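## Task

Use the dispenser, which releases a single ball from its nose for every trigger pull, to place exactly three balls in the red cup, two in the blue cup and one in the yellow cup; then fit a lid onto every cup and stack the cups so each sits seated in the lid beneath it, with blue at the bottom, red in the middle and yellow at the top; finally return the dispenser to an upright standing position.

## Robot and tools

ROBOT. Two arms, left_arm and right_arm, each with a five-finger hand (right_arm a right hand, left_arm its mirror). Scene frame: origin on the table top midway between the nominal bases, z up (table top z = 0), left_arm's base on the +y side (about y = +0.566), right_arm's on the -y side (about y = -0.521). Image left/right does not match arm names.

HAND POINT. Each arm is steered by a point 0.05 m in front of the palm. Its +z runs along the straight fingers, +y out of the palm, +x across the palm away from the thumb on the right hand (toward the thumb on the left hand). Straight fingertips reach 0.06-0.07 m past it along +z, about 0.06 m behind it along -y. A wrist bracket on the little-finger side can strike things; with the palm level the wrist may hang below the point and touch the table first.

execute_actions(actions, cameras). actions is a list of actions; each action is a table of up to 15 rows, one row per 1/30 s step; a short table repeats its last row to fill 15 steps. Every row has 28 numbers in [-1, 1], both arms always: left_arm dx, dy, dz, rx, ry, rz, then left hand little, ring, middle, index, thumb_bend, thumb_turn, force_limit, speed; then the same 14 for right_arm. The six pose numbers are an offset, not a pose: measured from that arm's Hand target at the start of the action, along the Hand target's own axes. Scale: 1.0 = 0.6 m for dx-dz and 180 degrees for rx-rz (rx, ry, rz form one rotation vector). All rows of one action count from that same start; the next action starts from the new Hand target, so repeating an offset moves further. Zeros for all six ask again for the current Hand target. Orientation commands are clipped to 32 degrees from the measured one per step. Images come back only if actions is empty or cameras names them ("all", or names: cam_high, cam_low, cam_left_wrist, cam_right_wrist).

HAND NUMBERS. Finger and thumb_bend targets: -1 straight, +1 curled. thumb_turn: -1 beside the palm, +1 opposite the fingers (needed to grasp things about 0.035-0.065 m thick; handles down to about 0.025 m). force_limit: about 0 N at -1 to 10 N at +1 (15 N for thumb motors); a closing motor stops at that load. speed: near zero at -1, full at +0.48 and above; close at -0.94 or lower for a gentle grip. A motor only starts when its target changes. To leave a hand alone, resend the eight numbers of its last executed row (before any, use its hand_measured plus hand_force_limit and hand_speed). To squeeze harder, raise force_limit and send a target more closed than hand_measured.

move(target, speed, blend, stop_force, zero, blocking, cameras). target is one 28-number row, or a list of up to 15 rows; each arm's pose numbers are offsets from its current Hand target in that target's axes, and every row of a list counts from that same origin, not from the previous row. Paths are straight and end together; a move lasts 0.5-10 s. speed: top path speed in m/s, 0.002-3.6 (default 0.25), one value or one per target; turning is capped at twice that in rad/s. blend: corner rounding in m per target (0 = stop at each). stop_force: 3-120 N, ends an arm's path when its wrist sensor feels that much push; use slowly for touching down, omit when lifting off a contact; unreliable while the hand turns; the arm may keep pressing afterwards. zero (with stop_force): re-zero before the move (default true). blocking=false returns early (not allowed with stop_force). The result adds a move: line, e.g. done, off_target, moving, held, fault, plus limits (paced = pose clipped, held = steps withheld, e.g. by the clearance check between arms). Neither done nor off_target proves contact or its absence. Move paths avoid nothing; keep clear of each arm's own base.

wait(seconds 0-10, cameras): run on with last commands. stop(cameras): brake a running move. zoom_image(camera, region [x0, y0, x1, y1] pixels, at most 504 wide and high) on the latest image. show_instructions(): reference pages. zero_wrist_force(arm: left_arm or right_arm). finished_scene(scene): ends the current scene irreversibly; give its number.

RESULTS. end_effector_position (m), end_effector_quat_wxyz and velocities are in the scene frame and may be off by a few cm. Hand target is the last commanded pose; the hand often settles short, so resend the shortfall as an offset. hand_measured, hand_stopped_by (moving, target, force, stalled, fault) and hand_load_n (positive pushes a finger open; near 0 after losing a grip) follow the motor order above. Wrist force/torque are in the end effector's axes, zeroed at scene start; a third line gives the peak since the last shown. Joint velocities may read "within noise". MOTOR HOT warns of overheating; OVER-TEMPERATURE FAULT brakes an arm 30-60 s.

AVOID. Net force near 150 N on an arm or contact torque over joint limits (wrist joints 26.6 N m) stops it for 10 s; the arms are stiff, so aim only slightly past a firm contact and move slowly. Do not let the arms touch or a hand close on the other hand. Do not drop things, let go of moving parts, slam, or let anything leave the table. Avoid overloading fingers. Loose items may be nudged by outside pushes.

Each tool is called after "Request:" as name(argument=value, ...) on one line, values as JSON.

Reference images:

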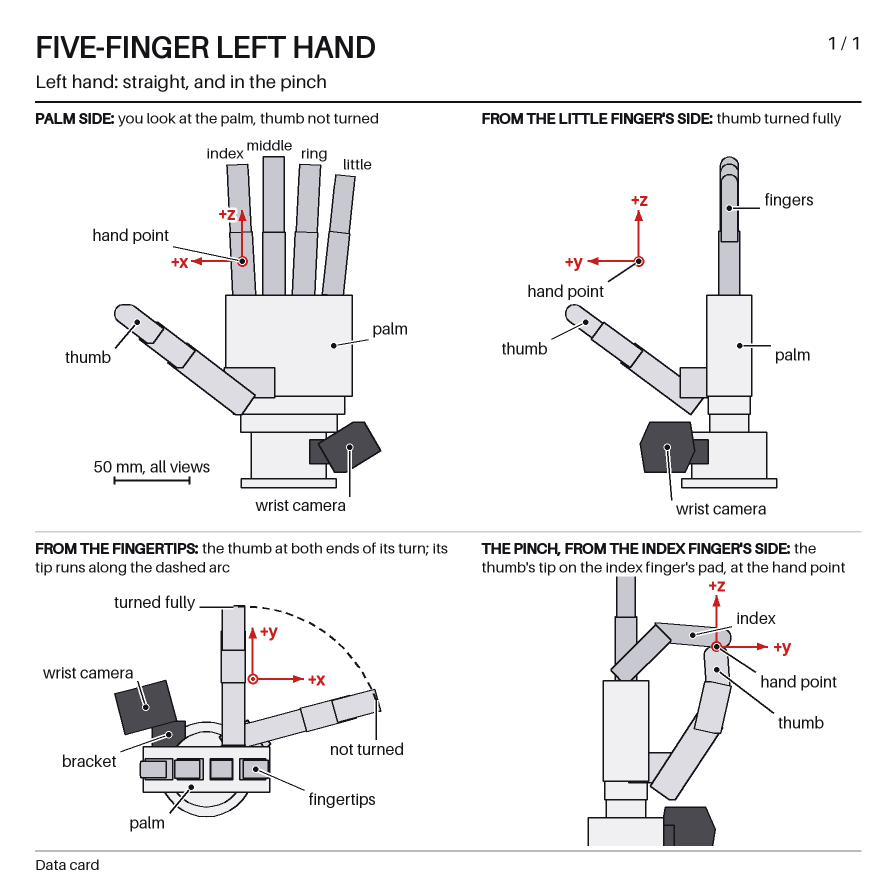

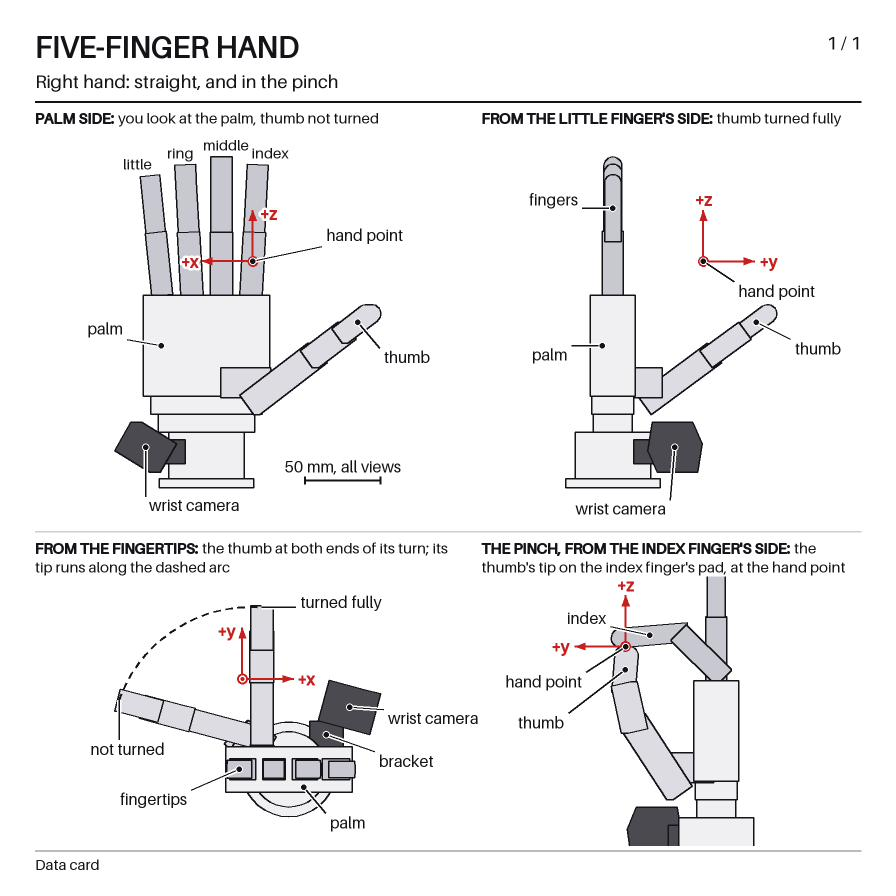

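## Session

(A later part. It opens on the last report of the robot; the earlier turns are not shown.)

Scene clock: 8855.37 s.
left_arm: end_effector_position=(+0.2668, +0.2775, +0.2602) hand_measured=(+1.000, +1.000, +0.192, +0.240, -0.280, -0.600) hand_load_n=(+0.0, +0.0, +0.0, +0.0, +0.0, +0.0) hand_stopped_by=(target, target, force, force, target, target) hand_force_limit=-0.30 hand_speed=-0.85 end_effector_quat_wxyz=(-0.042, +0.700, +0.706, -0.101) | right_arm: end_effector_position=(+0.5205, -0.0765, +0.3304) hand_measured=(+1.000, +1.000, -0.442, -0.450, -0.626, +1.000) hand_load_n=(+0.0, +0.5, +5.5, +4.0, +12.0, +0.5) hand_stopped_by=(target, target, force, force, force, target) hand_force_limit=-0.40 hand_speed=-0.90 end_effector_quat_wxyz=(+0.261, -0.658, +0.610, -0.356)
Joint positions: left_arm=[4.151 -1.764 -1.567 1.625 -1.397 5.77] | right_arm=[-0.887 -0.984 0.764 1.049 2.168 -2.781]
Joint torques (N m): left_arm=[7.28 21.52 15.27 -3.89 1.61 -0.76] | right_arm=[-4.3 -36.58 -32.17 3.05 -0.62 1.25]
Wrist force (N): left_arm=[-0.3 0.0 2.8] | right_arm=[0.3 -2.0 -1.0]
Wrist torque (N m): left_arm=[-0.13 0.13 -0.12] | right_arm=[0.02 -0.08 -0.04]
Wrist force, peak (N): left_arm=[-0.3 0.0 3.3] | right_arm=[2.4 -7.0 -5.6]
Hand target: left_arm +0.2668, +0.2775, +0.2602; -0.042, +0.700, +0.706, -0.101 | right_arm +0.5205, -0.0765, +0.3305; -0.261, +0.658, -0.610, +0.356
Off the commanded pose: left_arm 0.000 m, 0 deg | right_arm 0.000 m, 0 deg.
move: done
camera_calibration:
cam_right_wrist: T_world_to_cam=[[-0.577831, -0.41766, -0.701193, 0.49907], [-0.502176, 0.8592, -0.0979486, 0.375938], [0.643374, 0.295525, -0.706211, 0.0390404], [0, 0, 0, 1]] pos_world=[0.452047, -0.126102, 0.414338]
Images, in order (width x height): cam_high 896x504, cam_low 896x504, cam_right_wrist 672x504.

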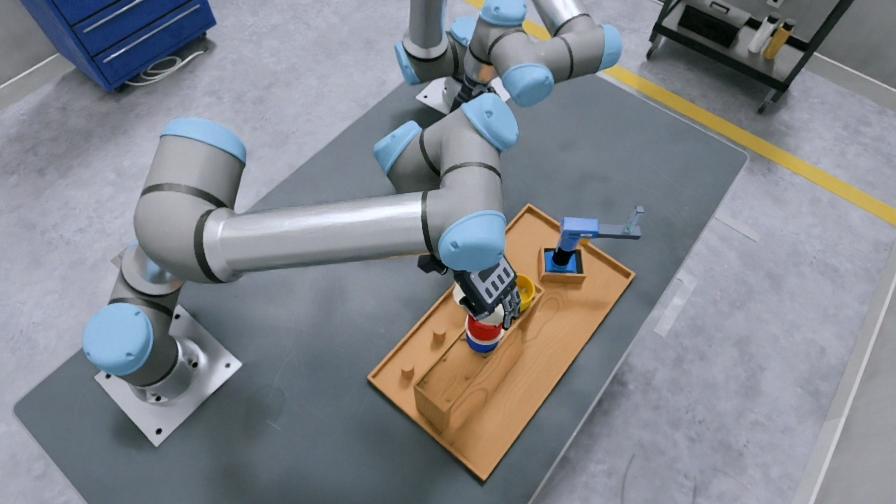

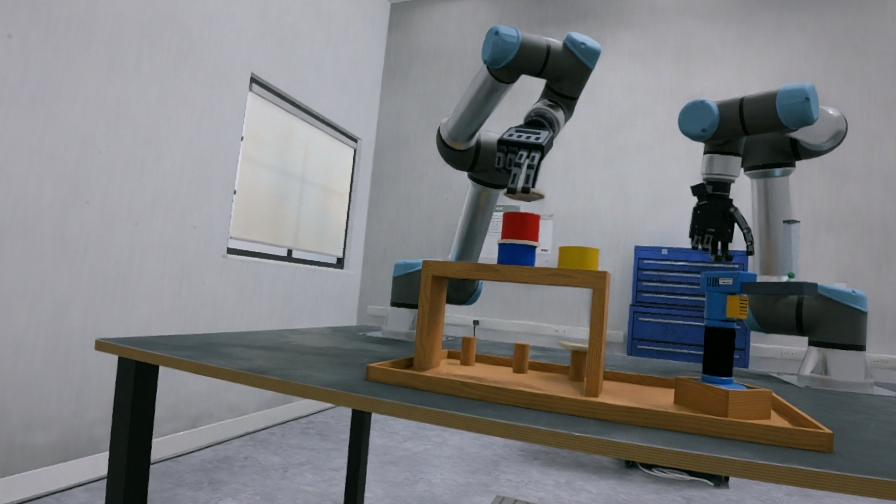

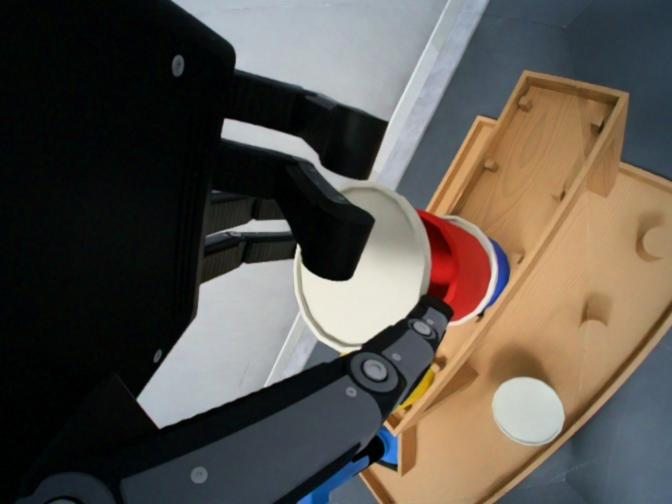

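Request:
move(target=[0,0,0,0,0,0,1,1,0.35,0.35,-0.28,-0.6,-0.3,-0.85,-0.0019,0.0362,0.0284,0,0,0,1,1,-0.4,-0.4,-0.5,1,-0.4,-0.9], speed=0.03)

Request:
move(target=[0,0,0,0,0,0,1,1,0.35,0.35,-0.28,-0.6,-0.3,-0.85,-0.00225,0.01167,0.00915,0,0,0,1,1,-0.4,-0.4,-0.5,1,-0.4,-0.9], speed=0.01, stop_force=3, cameras=["cam_low","cam_right_wrist"])

Request:
zoom_image(camera="cam_low", region=[480, 190, 570, 270])

Scene clock: 8955.57 s.
left_arm: end_effector_position=(+0.2668, +0.2775, +0.2602) hand_measured=(+1.000, +1.000, +0.192, +0.240, -0.280, -0.600) hand_load_n=(+0.0, +0.0, +0.0, +0.0, +0.0, +0.0) hand_stopped_by=(target, target, force, force, target, target) hand_force_limit=-0.30 hand_speed=-0.85 end_effector_quat_wxyz=(-0.042, +0.700, +0.706, -0.101) | right_arm: end_effector_position=(+0.5205, -0.0794, +0.3031) hand_measured=(+1.000, +1.000, -0.442, -0.450, -0.626, +1.000) hand_load_n=(+0.0, +0.0, +5.5, +4.0, +12.0, +0.5) hand_stopped_by=(target, target, force, force, force, target) hand_force_limit=-0.40 hand_speed=-0.90 end_effector_quat_wxyz=(+0.261, -0.658, +0.610, -0.356)
Joint positions: left_arm=[4.151 -1.764 -1.567 1.625 -1.397 5.77] | right_arm=[-0.891 -1.007 0.872 0.963 2.165 -2.784]
Joint torques (N m): left_arm=[5.78 19.35 18.11 -1.99 1.65 -0.94] | right_arm=[-6.69 -52.26 -11.53 -1.19 -1.87 -1.08]
Wrist force (N): left_arm=[-0.7 -0.1 2.8] | right_arm=[0.0 -2.3 -1.2]
Wrist torque (N m): left_arm=[-0.13 0.18 -0.13] | right_arm=[0.00 0.00 0.03]
Wrist force, peak (N): left_arm=[-0.5 -0.2 3.3] | right_arm=[0.5 -2.5 -1.3]
Hand target: left_arm +0.2668, +0.2775, +0.2602; -0.042, +0.700, +0.706, -0.101 | right_arm +0.5205, -0.0795, +0.3030; -0.261, +0.658, -0.610, +0.356
Off the commanded pose: left_arm 0.000 m, 0 deg | right_arm 0.000 m, 0 deg.
move: done

Scene clock: 8957.23 s.
left_arm: end_effector_position=(+0.2668, +0.2775, +0.2602) hand_measured=(+1.000, +1.000, +0.192, +0.240, -0.280, -0.600) hand_load_n=(+0.0, +0.0, +0.0, +0.0, +0.0, +0.0) hand_stopped_by=(target, target, force, force, target, target) hand_force_limit=-0.30 hand_speed=-0.85 end_effector_quat_wxyz=(-0.042, +0.700, +0.706, -0.101) | right_arm: end_effector_position=(+0.5205, -0.0795, +0.2966) hand_measured=(+1.000, +1.000, -0.442, -0.450, -0.626, +1.000) hand_load_n=(+0.0, +0.0, +5.5, +4.0, +12.0, +1.0) hand_stopped_by=(target, target, force, force, force, target) hand_force_limit=-0.40 hand_speed=-0.90 end_effector_quat_wxyz=(+0.261, -0.658, +0.610, -0.356)
Joint positions: left_arm=[4.151 -1.764 -1.567 1.625 -1.397 5.77] | right_arm=[-0.891 -1.01 0.893 0.945 2.165 -2.784]
Joint torques (N m): left_arm=[5.54 19.16 17.7 -2.03 1.65 -0.71] | right_arm=[-5.61 -37.07 -32.27 3.31 -1.54 0.17]
Wrist force (N): left_arm=[-0.6 0.0 2.4] | right_arm=[0.1 -2.2 -1.2]
Wrist torque (N m): left_arm=[-0.09 0.16 -0.14] | right_arm=[0.04 -0.02 0.05]
Wrist force, peak (N): left_arm=[-0.4 -0.3 2.9] | right_arm=[1.1 -8.6 -6.0]
Hand target: left_arm +0.2668, +0.2775, +0.2602; -0.042, +0.700, +0.706, -0.101 | right_arm +0.5205, -0.0795, +0.2966; -0.261, +0.658, -0.610, +0.356 (not the last commanded pose)
Off the commanded pose: left_arm 0.000 m, 0 deg | right_arm 0.003 m, 0 deg.
move: contact (right_arm)
camera_calibration:
cam_right_wrist: T_world_to_cam=[[-0.577932, -0.417643, -0.70112, 0.474195], [-0.502094, 0.859247, -0.0979606, 0.375228], [0.643348, 0.295414, -0.706282, 0.0160173], [0, 0, 0, 1]] pos_world=[0.452148, -0.129101, 0.380538]
Images, in order (width x height): cam_low 896x504, cam_right_wrist 672x504.

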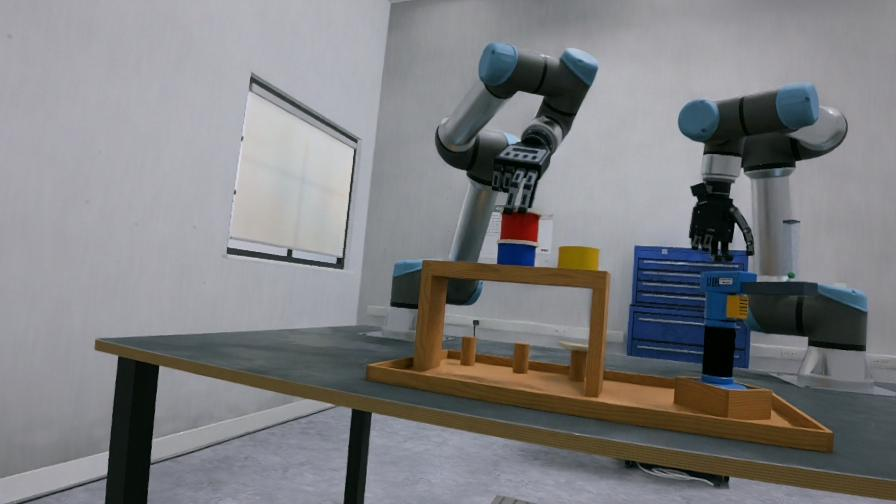

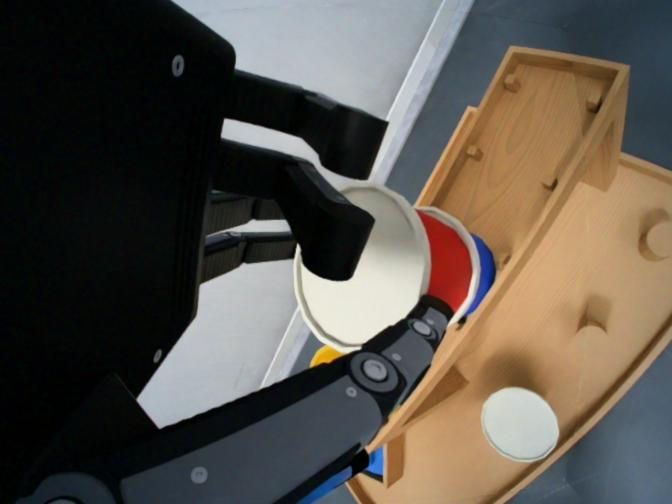

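Scaled by 5.600 from the camera's 896x504 image, which has a finer 1280x720 frame.

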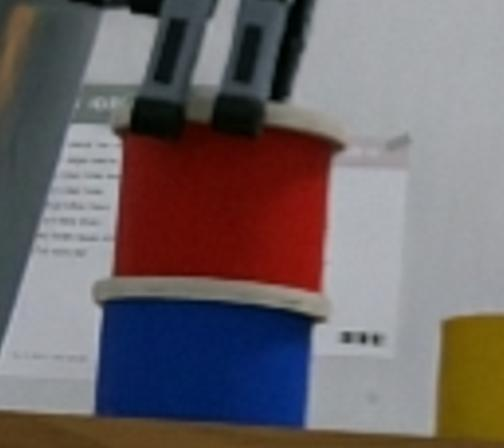

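Request:
move(target=[0,0,0,0,0,0,1,1,0.35,0.35,-0.28,-0.6,-0.3,-0.85,0.0065,0.0005,0.0025,0,0,0,1,1,-0.4,-0.4,-0.5,1,-0.4,-0.9], speed=0.01, stop_force=8, cameras=["cam_low","cam_right_wrist"])

Request:
zoom_image(camera="cam_low", region=[480, 190, 570, 270])

Scene clock: 8972.93 s.
left_arm: end_effector_position=(+0.2668, +0.2775, +0.2602) hand_measured=(+1.000, +1.000, +0.192, +0.240, -0.280, -0.600) hand_load_n=(+0.0, +0.0, +0.0, +0.0, +0.0, +0.0) hand_stopped_by=(target, target, force, force, target, target) hand_force_limit=-0.30 hand_speed=-0.85 end_effector_quat_wxyz=(-0.042, +0.700, +0.706, -0.101) | right_arm: end_effector_position=(+0.5215, -0.0835, +0.2960) hand_measured=(+1.000, +1.000, -0.442, -0.450, -0.626, +1.000) hand_load_n=(+0.0, +0.0, +6.0, +4.5, +12.0, +0.0) hand_stopped_by=(target, target, force, force, force, target) hand_force_limit=-0.40 hand_speed=-0.90 end_effector_quat_wxyz=(+0.261, -0.658, +0.610, -0.356)
Joint positions: left_arm=[4.151 -1.764 -1.567 1.625 -1.397 5.77] | right_arm=[-0.898 -1.019 0.907 0.936 2.16 -2.791]
Joint torques (N m): left_arm=[5.63 18.79 17.75 -1.69 1.48 -0.55] | right_arm=[-6.38 -47.67 -9.69 -0.65 -1.95 -0.89]
Wrist force (N): left_arm=[-0.4 -0.2 2.7] | right_arm=[1.3 -7.9 -5.2]
Wrist torque (N m): left_arm=[-0.14 0.14 -0.12] | right_arm=[-0.08 -0.01 -0.04]
Wrist force, peak (N): left_arm=[-0.5 -0.3 3.1] | right_arm=[1.0 -8.7 -5.7]
Hand target: left_arm +0.2668, +0.2775, +0.2602; -0.042, +0.700, +0.706, -0.101 | right_arm +0.5215, -0.0835, +0.2960; -0.261, +0.658, -0.610, +0.356
Off the commanded pose: left_arm 0.000 m, 0 deg | right_arm 0.000 m, 0 deg.
move: done
camera_calibration:
cam_right_wrist: T_world_to_cam=[[-0.577932, -0.417643, -0.70112, 0.472682], [-0.502094, 0.859247, -0.0979606, 0.379109], [0.643348, 0.295414, -0.706282, 0.0161319], [0, 0, 0, 1]] pos_world=[0.453148, -0.133101, 0.379938]
Images, in order (width x height): cam_low 896x504, cam_right_wrist 672x504.

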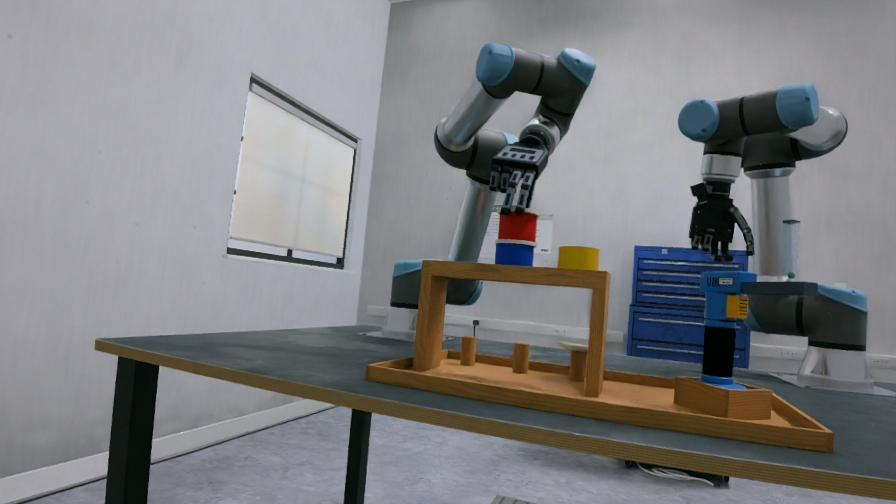

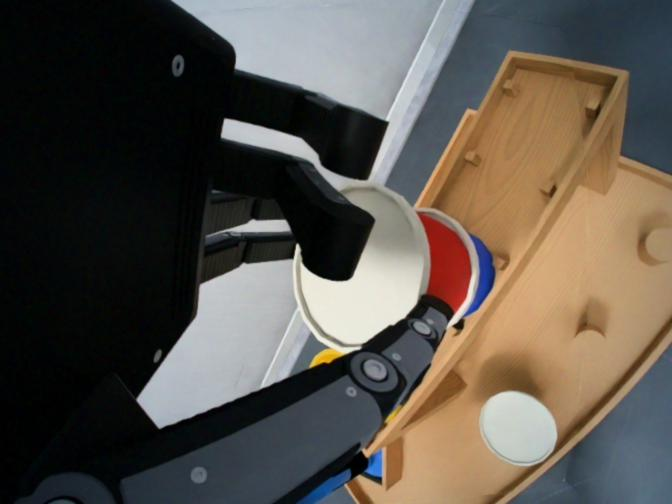

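Scaled by 5.600 from the camera's 896x504 image, which has a finer 1280x720 frame.

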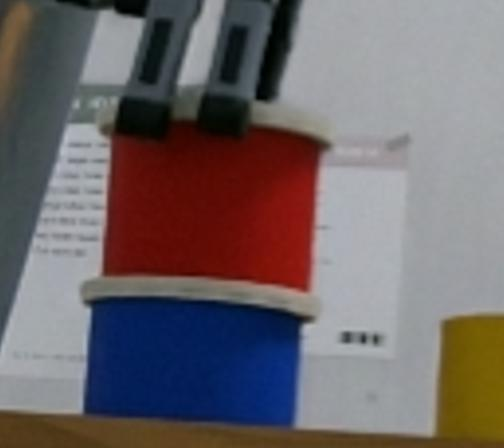

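Request:
zoom_image(camera="cam_low", region=[492, 206, 542, 256])

Scaled by 10.080 from the camera's 896x504 image, which has a finer 1280x720 frame.

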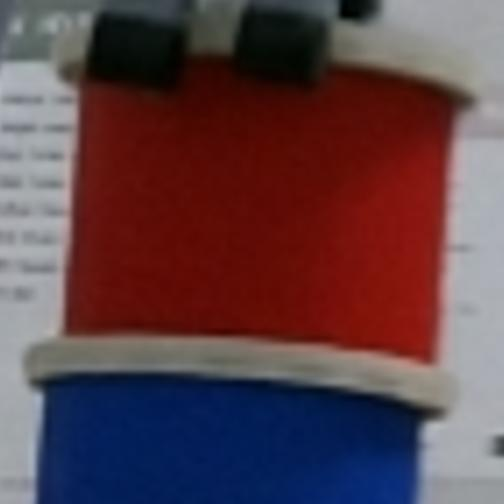

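Request:
move(target=[0,0,0,0,0,0,1,1,0.35,0.35,-0.28,-0.6,-0.3,-0.85,0.0001,-0.0008,-0.0006,0,0,0,1,1,-0.55,-0.55,-0.70,1,-0.4,-0.93], speed=0.01)

Request:
move(target=[0,0,0,0,0,0,1,1,0.35,0.35,-0.28,-0.6,-0.3,-0.85,0,0,0,0,0,0,1,1,-0.8,-0.8,-0.9,1,-0.4,-0.8], speed=0.01, cameras=["cam_low"])

Request:
zoom_image(camera="cam_low", region=[480, 190, 570, 270])

Scene clock: 9064.47 s.
left_arm: end_effector_position=(+0.2668, +0.2775, +0.2602) hand_measured=(+1.000, +1.000, +0.192, +0.240, -0.280, -0.600) hand_load_n=(+0.0, +0.5, +0.0, +0.0, +0.0, +0.0) hand_stopped_by=(target, target, force, force, target, target) hand_force_limit=-0.30 hand_speed=-0.85 end_effector_quat_wxyz=(-0.042, +0.700, +0.706, -0.101) | right_arm: end_effector_position=(+0.5215, -0.0835, +0.2966) hand_measured=(+1.000, +1.000, -0.550, -0.550, -0.700, +1.000) hand_load_n=(+0.0, +0.0, +0.0, +0.0, +0.0, +0.0) hand_stopped_by=(target, target, target, target, target, target) hand_force_limit=-0.40 hand_speed=-0.93 end_effector_quat_wxyz=(+0.261, -0.658, +0.610, -0.356)
Joint positions: left_arm=[4.151 -1.764 -1.567 1.625 -1.397 5.77] | right_arm=[-0.898 -1.018 0.905 0.937 2.16 -2.791]
Joint torques (N m): left_arm=[4.86 18.37 19.67 -0.9 1.64 -0.8] | right_arm=[5.69 -36.34 -32.81 3.17 2.21 1.2]
Wrist force (N): left_arm=[-0.6 -0.1 2.7] | right_arm=[0.4 -2.2 -1.3]
Wrist torque (N m): left_arm=[-0.14 0.18 -0.14] | right_arm=[0.06 -0.06 0.06]
Wrist force, peak (N): left_arm=[-0.4 -0.4 3.4] | right_arm=[0.6 -8.5 -6.0]
Hand target: left_arm +0.2668, +0.2775, +0.2602; -0.042, +0.700, +0.706, -0.101 | right_arm +0.5215, -0.0835, +0.2967; -0.261, +0.658, -0.610, +0.356
Off the commanded pose: left_arm 0.000 m, 0 deg | right_arm 0.000 m, 0 deg.
move: done

Scene clock: 9065.43 s.
left_arm: end_effector_position=(+0.2668, +0.2775, +0.2602) hand_measured=(+1.000, +1.000, +0.192, +0.240, -0.280, -0.600) hand_load_n=(+0.0, +0.0, +0.0, +0.0, +0.0, +0.0) hand_stopped_by=(target, target, force, force, target, target) hand_force_limit=-0.30 hand_speed=-0.85 end_effector_quat_wxyz=(-0.042, +0.700, +0.706, -0.101) | right_arm: end_effector_position=(+0.5215, -0.0835, +0.2967) hand_measured=(+1.000, +1.000, -0.800, -0.800, -0.900, +1.000) hand_load_n=(+0.0, +0.0, +0.0, +0.0, +0.0, +0.5) hand_stopped_by=(target, target, target, target, target, target) hand_force_limit=-0.40 hand_speed=-0.80 end_effector_quat_wxyz=(+0.261, -0.658, +0.610, -0.356)
Joint positions: left_arm=[4.151 -1.764 -1.567 1.625 -1.397 5.77] | right_arm=[-0.898 -1.018 0.905 0.937 2.16 -2.791]
Joint torques (N m): left_arm=[5.48 18.06 20.42 -0.78 1.45 -0.71] | right_arm=[5.59 -35.99 -31.15 2.74 2.14 1.3]
Wrist force (N): left_arm=[-0.7 0.1 2.6] | right_arm=[0.2 -2.4 -1.2]
Wrist torque (N m): left_arm=[-0.10 0.18 -0.14] | right_arm=[0.02 -0.03 0.03]
Wrist force, peak (N): left_arm=[-0.7 -0.1 2.9] | right_arm=[0.0 -2.7 -1.2]
Hand target: left_arm +0.2668, +0.2775, +0.2602; -0.042, +0.700, +0.706, -0.101 | right_arm +0.5215, -0.0835, +0.2967; -0.261, +0.658, -0.610, +0.356
Off the commanded pose: left_arm 0.000 m, 0 deg | right_arm 0.000 m, 0 deg.
move: done
Images, in order (width x height): cam_low 896x504.

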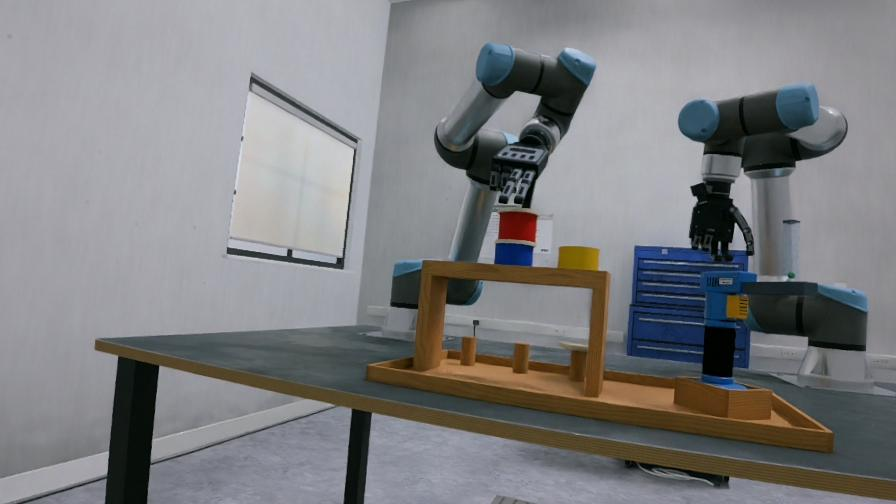

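Scaled by 5.600 from the camera's 896x504 image, which has a finer 1280x720 frame.

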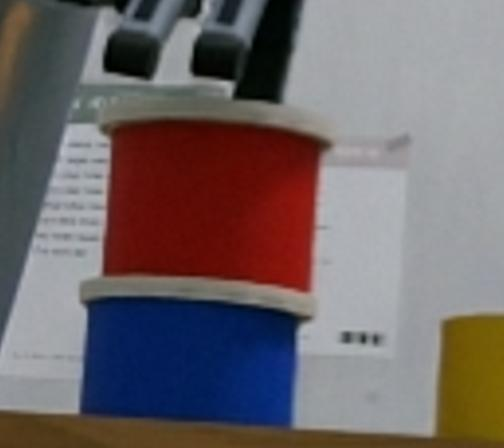

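Request:
move(target=[[0,0,0,0,0,0,1,1,0.35,0.35,-0.28,-0.6,-0.3,-0.85,0.0225,-0.1167,-0.0915,0,0,0,1,1,-0.8,-0.8,-0.9,1,-0.4,-0.8],[0,0,0,0,0,0,1,1,0.35,0.35,-0.28,-0.6,-0.3,-0.85,-0.1473,-0.098,-0.1114,0.0223,-0.0255,0.0365,1,1,-0.8,-0.8,-0.9,1,-0.4,-0.8]], speed=[0.1,0.2], blend=0.02, cameras=["cam_low","cam_right_wrist","cam_high"])

Request:
zoom_image(camera="cam_high", region=[445, 265, 545, 355])

Scene clock: 9086.20 s.
left_arm: end_effector_position=(+0.2668, +0.2775, +0.2602) hand_measured=(+1.000, +1.000, +0.192, +0.240, -0.280, -0.600) hand_load_n=(+0.5, +0.5, +0.0, +0.0, +0.0, +0.0) hand_stopped_by=(target, target, force, force, target, target) hand_force_limit=-0.30 hand_speed=-0.85 end_effector_quat_wxyz=(-0.042, +0.700, +0.706, -0.101) | right_arm: end_effector_position=(+0.5049, +0.0169, +0.3700) hand_measured=(+1.000, +1.000, -0.800, -0.800, -0.900, +1.000) hand_load_n=(+0.0, +0.0, +0.0, -0.5, +0.0, +0.0) hand_stopped_by=(target, target, target, target, target, target) hand_force_limit=-0.40 hand_speed=-0.80 end_effector_quat_wxyz=(+0.328, -0.626, +0.623, -0.335)
Joint positions: left_arm=[4.151 -1.764 -1.567 1.625 -1.397 5.77] | right_arm=[-0.766 -0.799 0.366 1.205 2.209 -2.629]
Joint torques (N m): left_arm=[4.89 18.65 19.15 -0.72 1.63 -0.81] | right_arm=[5.47 -41.33 -30.9 3.1 2.85 1.43]
Wrist force (N): left_arm=[-0.6 -0.2 2.9] | right_arm=[-0.6 -2.4 -0.8]
Wrist torque (N m): left_arm=[-0.15 0.17 -0.13] | right_arm=[-0.01 0.08 -0.21]
Wrist force, peak (N): left_arm=[-0.8 0.1 3.1] | right_arm=[0.6 -2.9 -1.3]
Hand target: left_arm +0.2668, +0.2775, +0.2602; -0.042, +0.700, +0.706, -0.101 | right_arm +0.5049, +0.0170, +0.3700; -0.328, +0.626, -0.623, +0.335
Off the commanded pose: left_arm 0.000 m, 0 deg | right_arm 0.000 m, 0 deg.
move: done
camera_calibration:
cam_right_wrist: T_world_to_cam=[[-0.52447, -0.314633, -0.791162, 0.561399], [-0.500723, 0.865521, -0.0122697, 0.259268], [0.688627, 0.389718, -0.611484, -0.0101505], [0, 0, 0, 1]] pos_world=[0.431248, -0.0438115, 0.441132]
Images, in order (width x height): cam_high 896x504, cam_low 896x504, cam_right_wrist 672x504.

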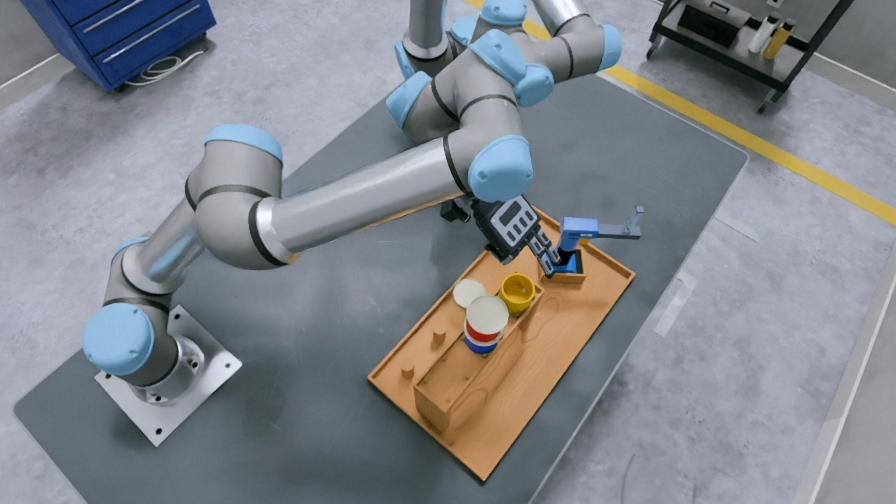

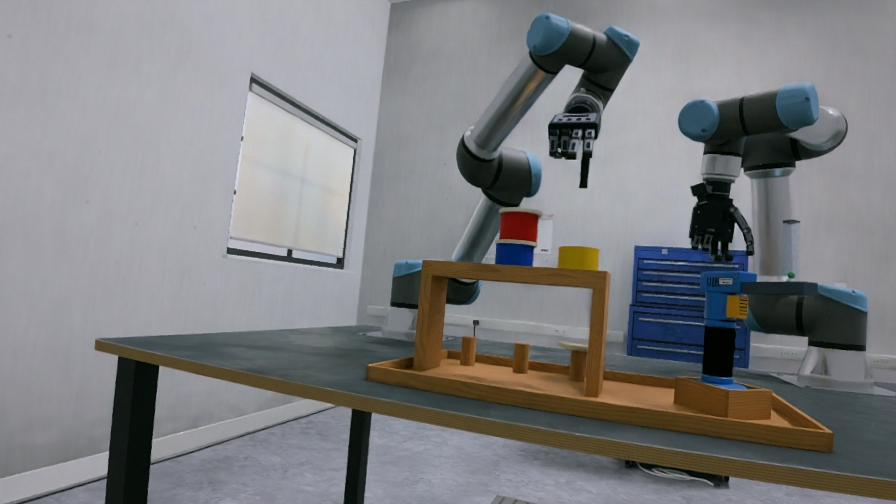

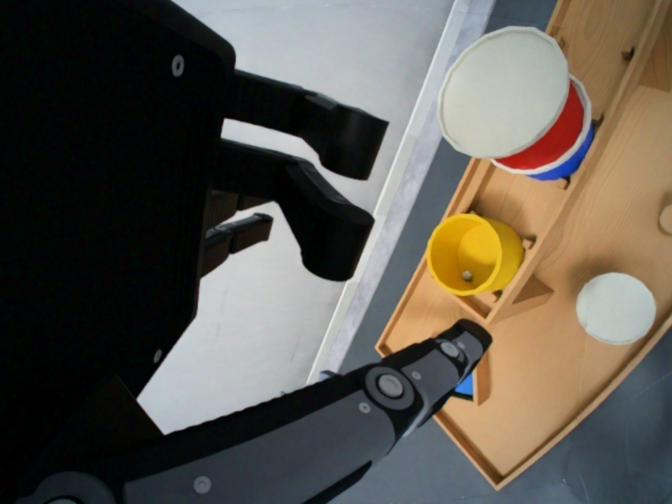

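Scaled by 5.040 from the camera's 896x504 image, which has a finer 1280x720 frame.

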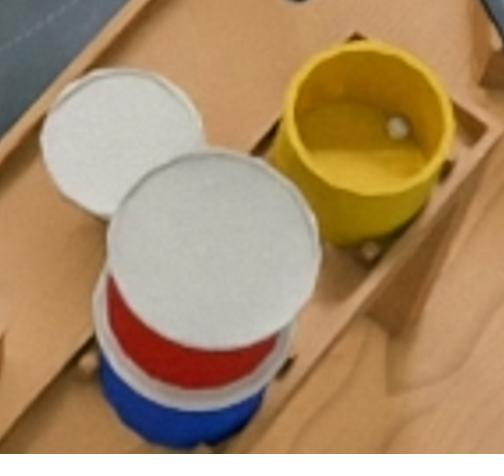

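Request:
zoom_image(camera="cam_right_wrist", region=[410, 190, 550, 310])

Scaled by 3.600 from the camera's 672x504 image, which has a finer 960x720 frame.

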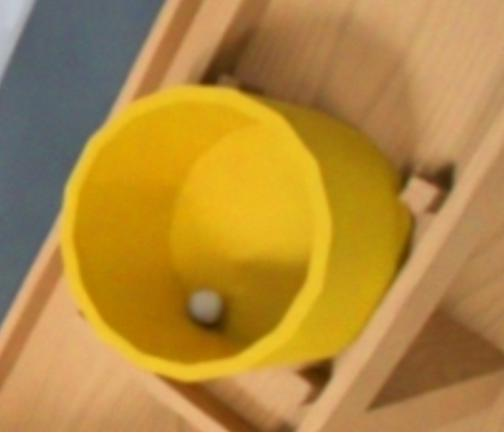

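Request:
move(target=[0,0,0,0,0,0,1,1,0.35,0.35,-0.28,-0.6,-0.3,-0.85,-0.0018,0.1323,0.1018,0,0,0,1,1,-0.8,-0.8,-1,1,-0.5,-0.5], speed=0.1, stop_force=4, cameras=["cam_low","cam_right_wrist","cam_high"])

Request:
zoom_image(camera="cam_low", region=[520, 180, 640, 280])

Request:
zoom_image(camera="cam_right_wrist", region=[320, 150, 520, 350])

Scene clock: 9140.00 s.
left_arm: end_effector_position=(+0.2668, +0.2775, +0.2602) hand_measured=(+1.000, +1.000, +0.192, +0.240, -0.280, -0.600) hand_load_n=(+0.0, +0.0, +0.0, +0.0, +0.0, +0.0) hand_stopped_by=(target, target, force, force, target, target) hand_force_limit=-0.30 hand_speed=-0.85 end_effector_quat_wxyz=(-0.042, +0.700, +0.706, -0.101) | right_arm: end_effector_position=(+0.5110, +0.0170, +0.2700) hand_measured=(+1.000, +1.000, -0.800, -0.800, -1.000, +1.000) hand_load_n=(+0.0, +0.0, +0.0, +0.0, +0.0, +0.0) hand_stopped_by=(target, target, target, target, target, target) hand_force_limit=-0.50 hand_speed=-0.50 end_effector_quat_wxyz=(+0.328, -0.626, +0.623, -0.335)
Joint positions: left_arm=[4.151 -1.764 -1.567 1.625 -1.397 5.77] | right_arm=[-0.773 -0.897 0.802 0.864 2.204 -2.635]
Joint torques (N m): left_arm=[5.01 18.43 20.69 -0.78 1.61 -0.73] | right_arm=[-6.64 -55.44 -11.88 -1.28 -1.89 -1.16]
Wrist force (N): left_arm=[-0.3 0.0 2.6] | right_arm=[-0.2 -2.3 -0.6]
Wrist torque (N m): left_arm=[-0.10 0.13 -0.12] | right_arm=[-0.03 0.03 0.01]
Wrist force, peak (N): left_arm=[-0.6 0.0 3.2] | right_arm=[-0.4 -3.0 -1.1]
Hand target: left_arm +0.2668, +0.2775, +0.2602; -0.042, +0.700, +0.706, -0.101 | right_arm +0.5110, +0.0170, +0.2700; -0.328, +0.626, -0.623, +0.335
Off the commanded pose: left_arm 0.000 m, 0 deg | right_arm 0.000 m, 0 deg.
move: done
camera_calibration:
cam_right_wrist: T_world_to_cam=[[-0.524551, -0.314618, -0.791114, 0.485613], [-0.500697, 0.865536, -0.0122268, 0.260985], [0.688585, 0.389695, -0.611546, -0.0754385], [0, 0, 0, 1]] pos_world=[0.437349, -0.0437114, 0.341232]
Images, in order (width x height): cam_high 896x504, cam_low 896x504, cam_right_wrist 672x504.

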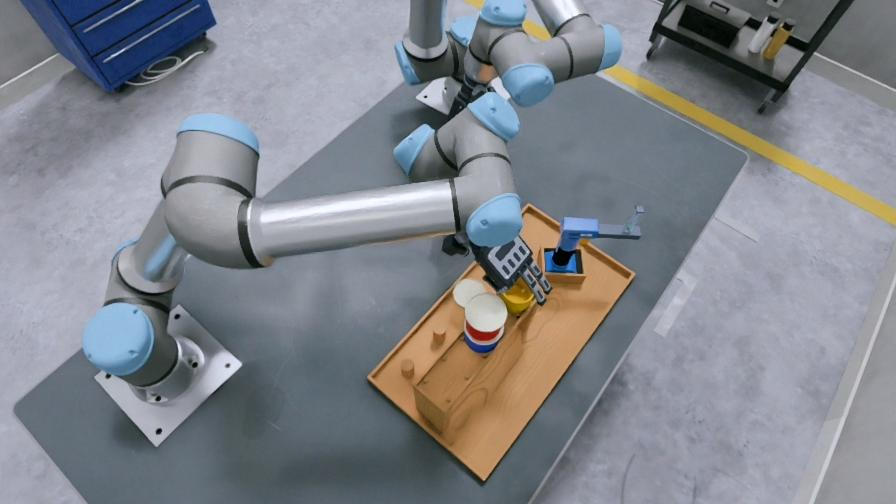

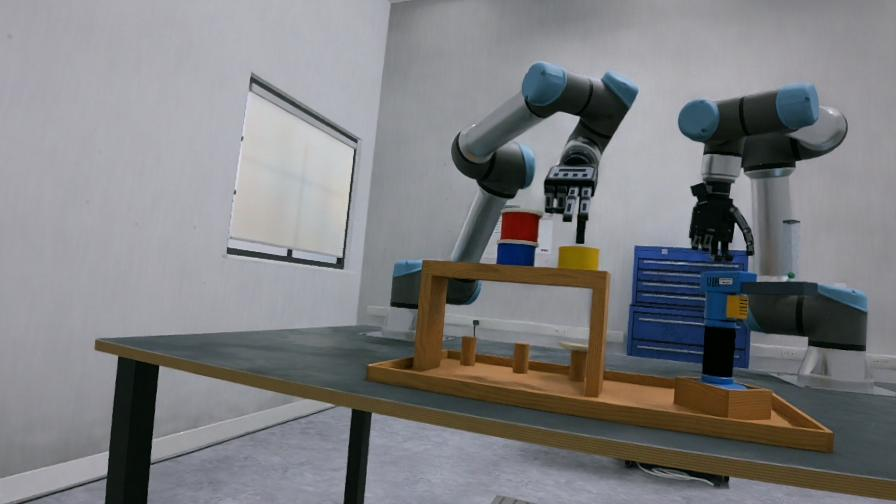

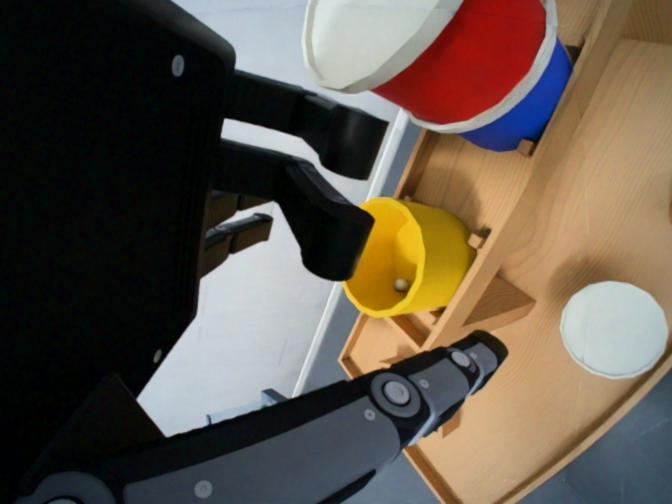

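Scaled by 4.200 from the camera's 896x504 image, which has a finer 1280x720 frame.

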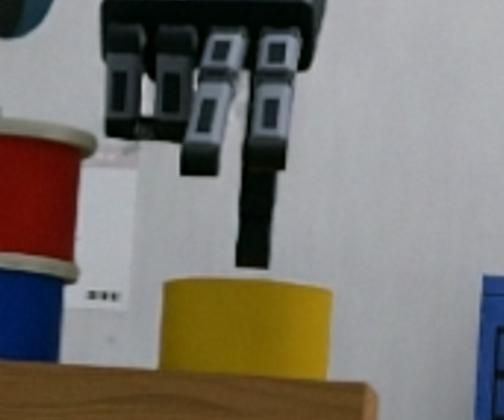

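Scaled by 2.520 from the camera's 672x504 image, which has a finer 960x720 frame.

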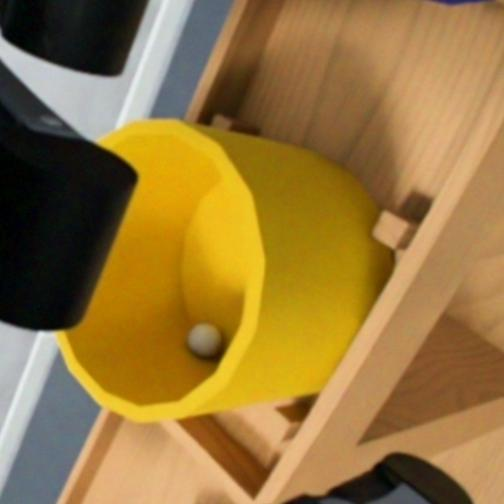

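Request:
move(target=[0,0,0,0,0,0,1,1,0.35,0.35,-0.28,-0.6,-0.3,-0.85,-0.0017,0.0465,0.03145,0,0,0,1,1,-0.8,-0.8,-1,1,-0.5,-0.5], speed=0.04, stop_force=3)

Request:
move(target=[0,0,0,0,0,0,1,1,0.35,0.35,-0.28,-0.6,-0.3,-0.85,0,-0.0089,0.0131,0,0,0,1,1,-0.8,-0.8,-1,1,-0.5,-0.5], speed=0.02, stop_force=3, cameras=["cam_low","cam_right_wrist","cam_high"])

Request:
zoom_image(camera="cam_high", region=[470, 250, 580, 330])

Request:
zoom_image(camera="cam_low", region=[520, 180, 640, 280])

Scene clock: 9154.27 s.
left_arm: end_effector_position=(+0.2668, +0.2775, +0.2602) hand_measured=(+1.000, +1.000, +0.192, +0.240, -0.280, -0.600) hand_load_n=(+0.0, +0.0, +0.0, +0.5, +0.0, +0.0) hand_stopped_by=(target, target, force, force, target, target) hand_force_limit=-0.30 hand_speed=-0.85 end_effector_quat_wxyz=(-0.042, +0.700, +0.706, -0.101) | right_arm: end_effector_position=(+0.5110, +0.0177, +0.2363) hand_measured=(+1.000, +1.000, -0.800, -0.800, -1.000, +1.000) hand_load_n=(+0.0, +0.0, +0.0, +0.0, +0.0, +0.0) hand_stopped_by=(target, target, target, target, target, target) hand_force_limit=-0.50 hand_speed=-0.50 end_effector_quat_wxyz=(+0.328, -0.626, +0.623, -0.335)
Joint positions: left_arm=[4.151 -1.764 -1.567 1.625 -1.397 5.77] | right_arm=[-0.772 -0.901 0.894 0.776 2.204 -2.634]
Joint torques (N m): left_arm=[4.27 18.14 20.15 -0.76 1.57 -0.73] | right_arm=[5.25 -55.65 -12.03 -1.25 -1.11 -0.95]
Wrist force (N): left_arm=[-0.5 -0.2 2.6] | right_arm=[0.1 -2.6 -1.0]
Wrist torque (N m): left_arm=[-0.14 0.13 -0.12] | right_arm=[-0.03 -0.06 -0.06]
Wrist force, peak (N): left_arm=[-0.3 -0.3 3.2] | right_arm=[0.1 -2.9 -0.9]
Hand target: left_arm +0.2668, +0.2775, +0.2602; -0.042, +0.700, +0.706, -0.101 | right_arm +0.5110, +0.0177, +0.2363; -0.328, +0.626, -0.623, +0.335
Off the commanded pose: left_arm 0.000 m, 0 deg | right_arm 0.000 m, 0 deg.
move: done

Scene clock: 9155.77 s.
left_arm: end_effector_position=(+0.2668, +0.2775, +0.2602) hand_measured=(+1.000, +1.000, +0.192, +0.240, -0.280, -0.600) hand_load_n=(+0.0, +0.0, +0.0, +0.0, +0.0, +0.0) hand_stopped_by=(target, target, force, force, target, target) hand_force_limit=-0.30 hand_speed=-0.85 end_effector_quat_wxyz=(-0.042, +0.700, +0.706, -0.101) | right_arm: end_effector_position=(+0.5205, +0.0177, +0.2363) hand_measured=(+1.000, +1.000, -0.800, -0.800, -1.000, +1.000) hand_load_n=(+0.0, +0.0, +0.0, +0.0, +0.0, +0.0) hand_stopped_by=(target, target, target, target, target, target) hand_force_limit=-0.50 hand_speed=-0.50 end_effector_quat_wxyz=(+0.328, -0.626, +0.623, -0.335)
Joint positions: left_arm=[4.151 -1.764 -1.567 1.625 -1.397 5.77] | right_arm=[-0.784 -0.886 0.869 0.781 2.196 -2.644]
Joint torques (N m): left_arm=[4.61 19.29 19.99 -0.61 1.6 -0.7] | right_arm=[-6.88 -41.19 -33.54 3.03 -1.92 -1.1]
Wrist force (N): left_arm=[-0.5 0.1 2.9] | right_arm=[0.1 -2.5 -1.1]
Wrist torque (N m): left_arm=[-0.12 0.16 -0.13] | right_arm=[-0.02 -0.04 0.02]
Wrist force, peak (N): left_arm=[-0.6 -0.3 3.1] | right_arm=[0.1 -3.1 -0.8]
Hand target: left_arm +0.2668, +0.2775, +0.2602; -0.042, +0.700, +0.706, -0.101 | right_arm +0.5205, +0.0177, +0.2363; -0.328, +0.626, -0.623, +0.335
Off the commanded pose: left_arm 0.000 m, 0 deg | right_arm 0.000 m, 0 deg.
move: done
camera_calibration:
cam_right_wrist: T_world_to_cam=[[-0.524551, -0.314618, -0.791114, 0.464156], [-0.500697, 0.865536, -0.0122268, 0.264724], [0.688585, 0.389695, -0.611546, -0.102862], [0, 0, 0, 1]] pos_world=[0.446849, -0.0430114, 0.307532]
Images, in order (width x height): cam_high 896x504, cam_low 896x504, cam_right_wrist 672x504.

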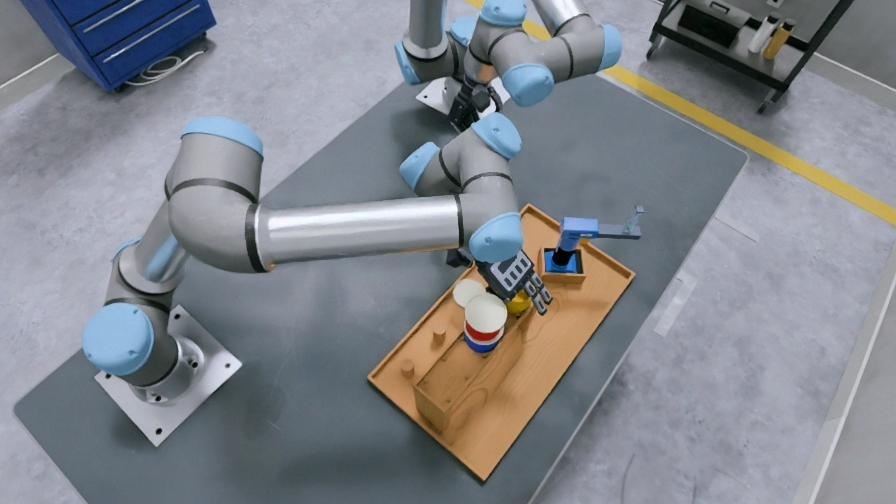

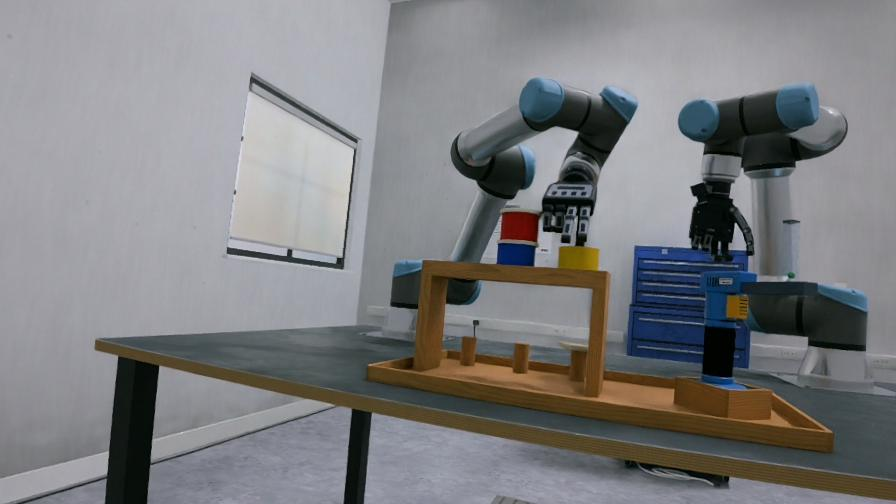

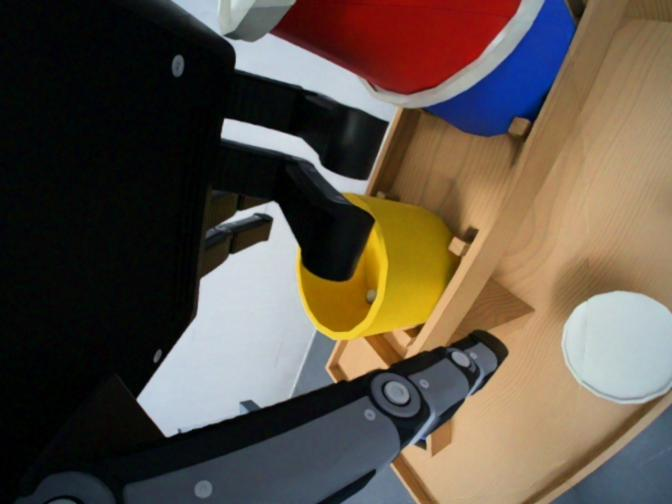

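Scaled by 4.582 from the camera's 896x504 image, which has a finer 1280x720 frame.

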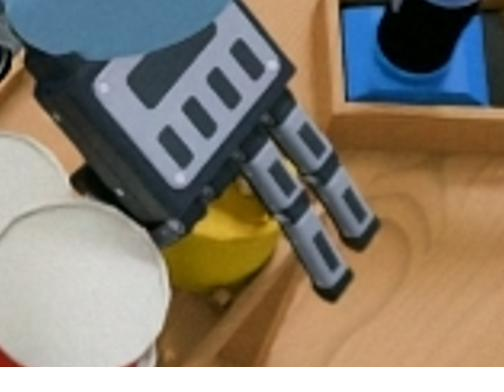

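Scaled by 4.200 from the camera's 896x504 image, which has a finer 1280x720 frame.

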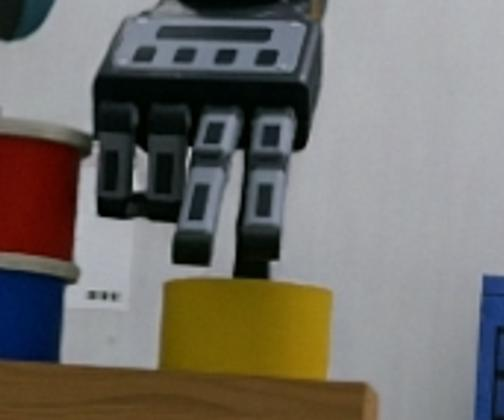

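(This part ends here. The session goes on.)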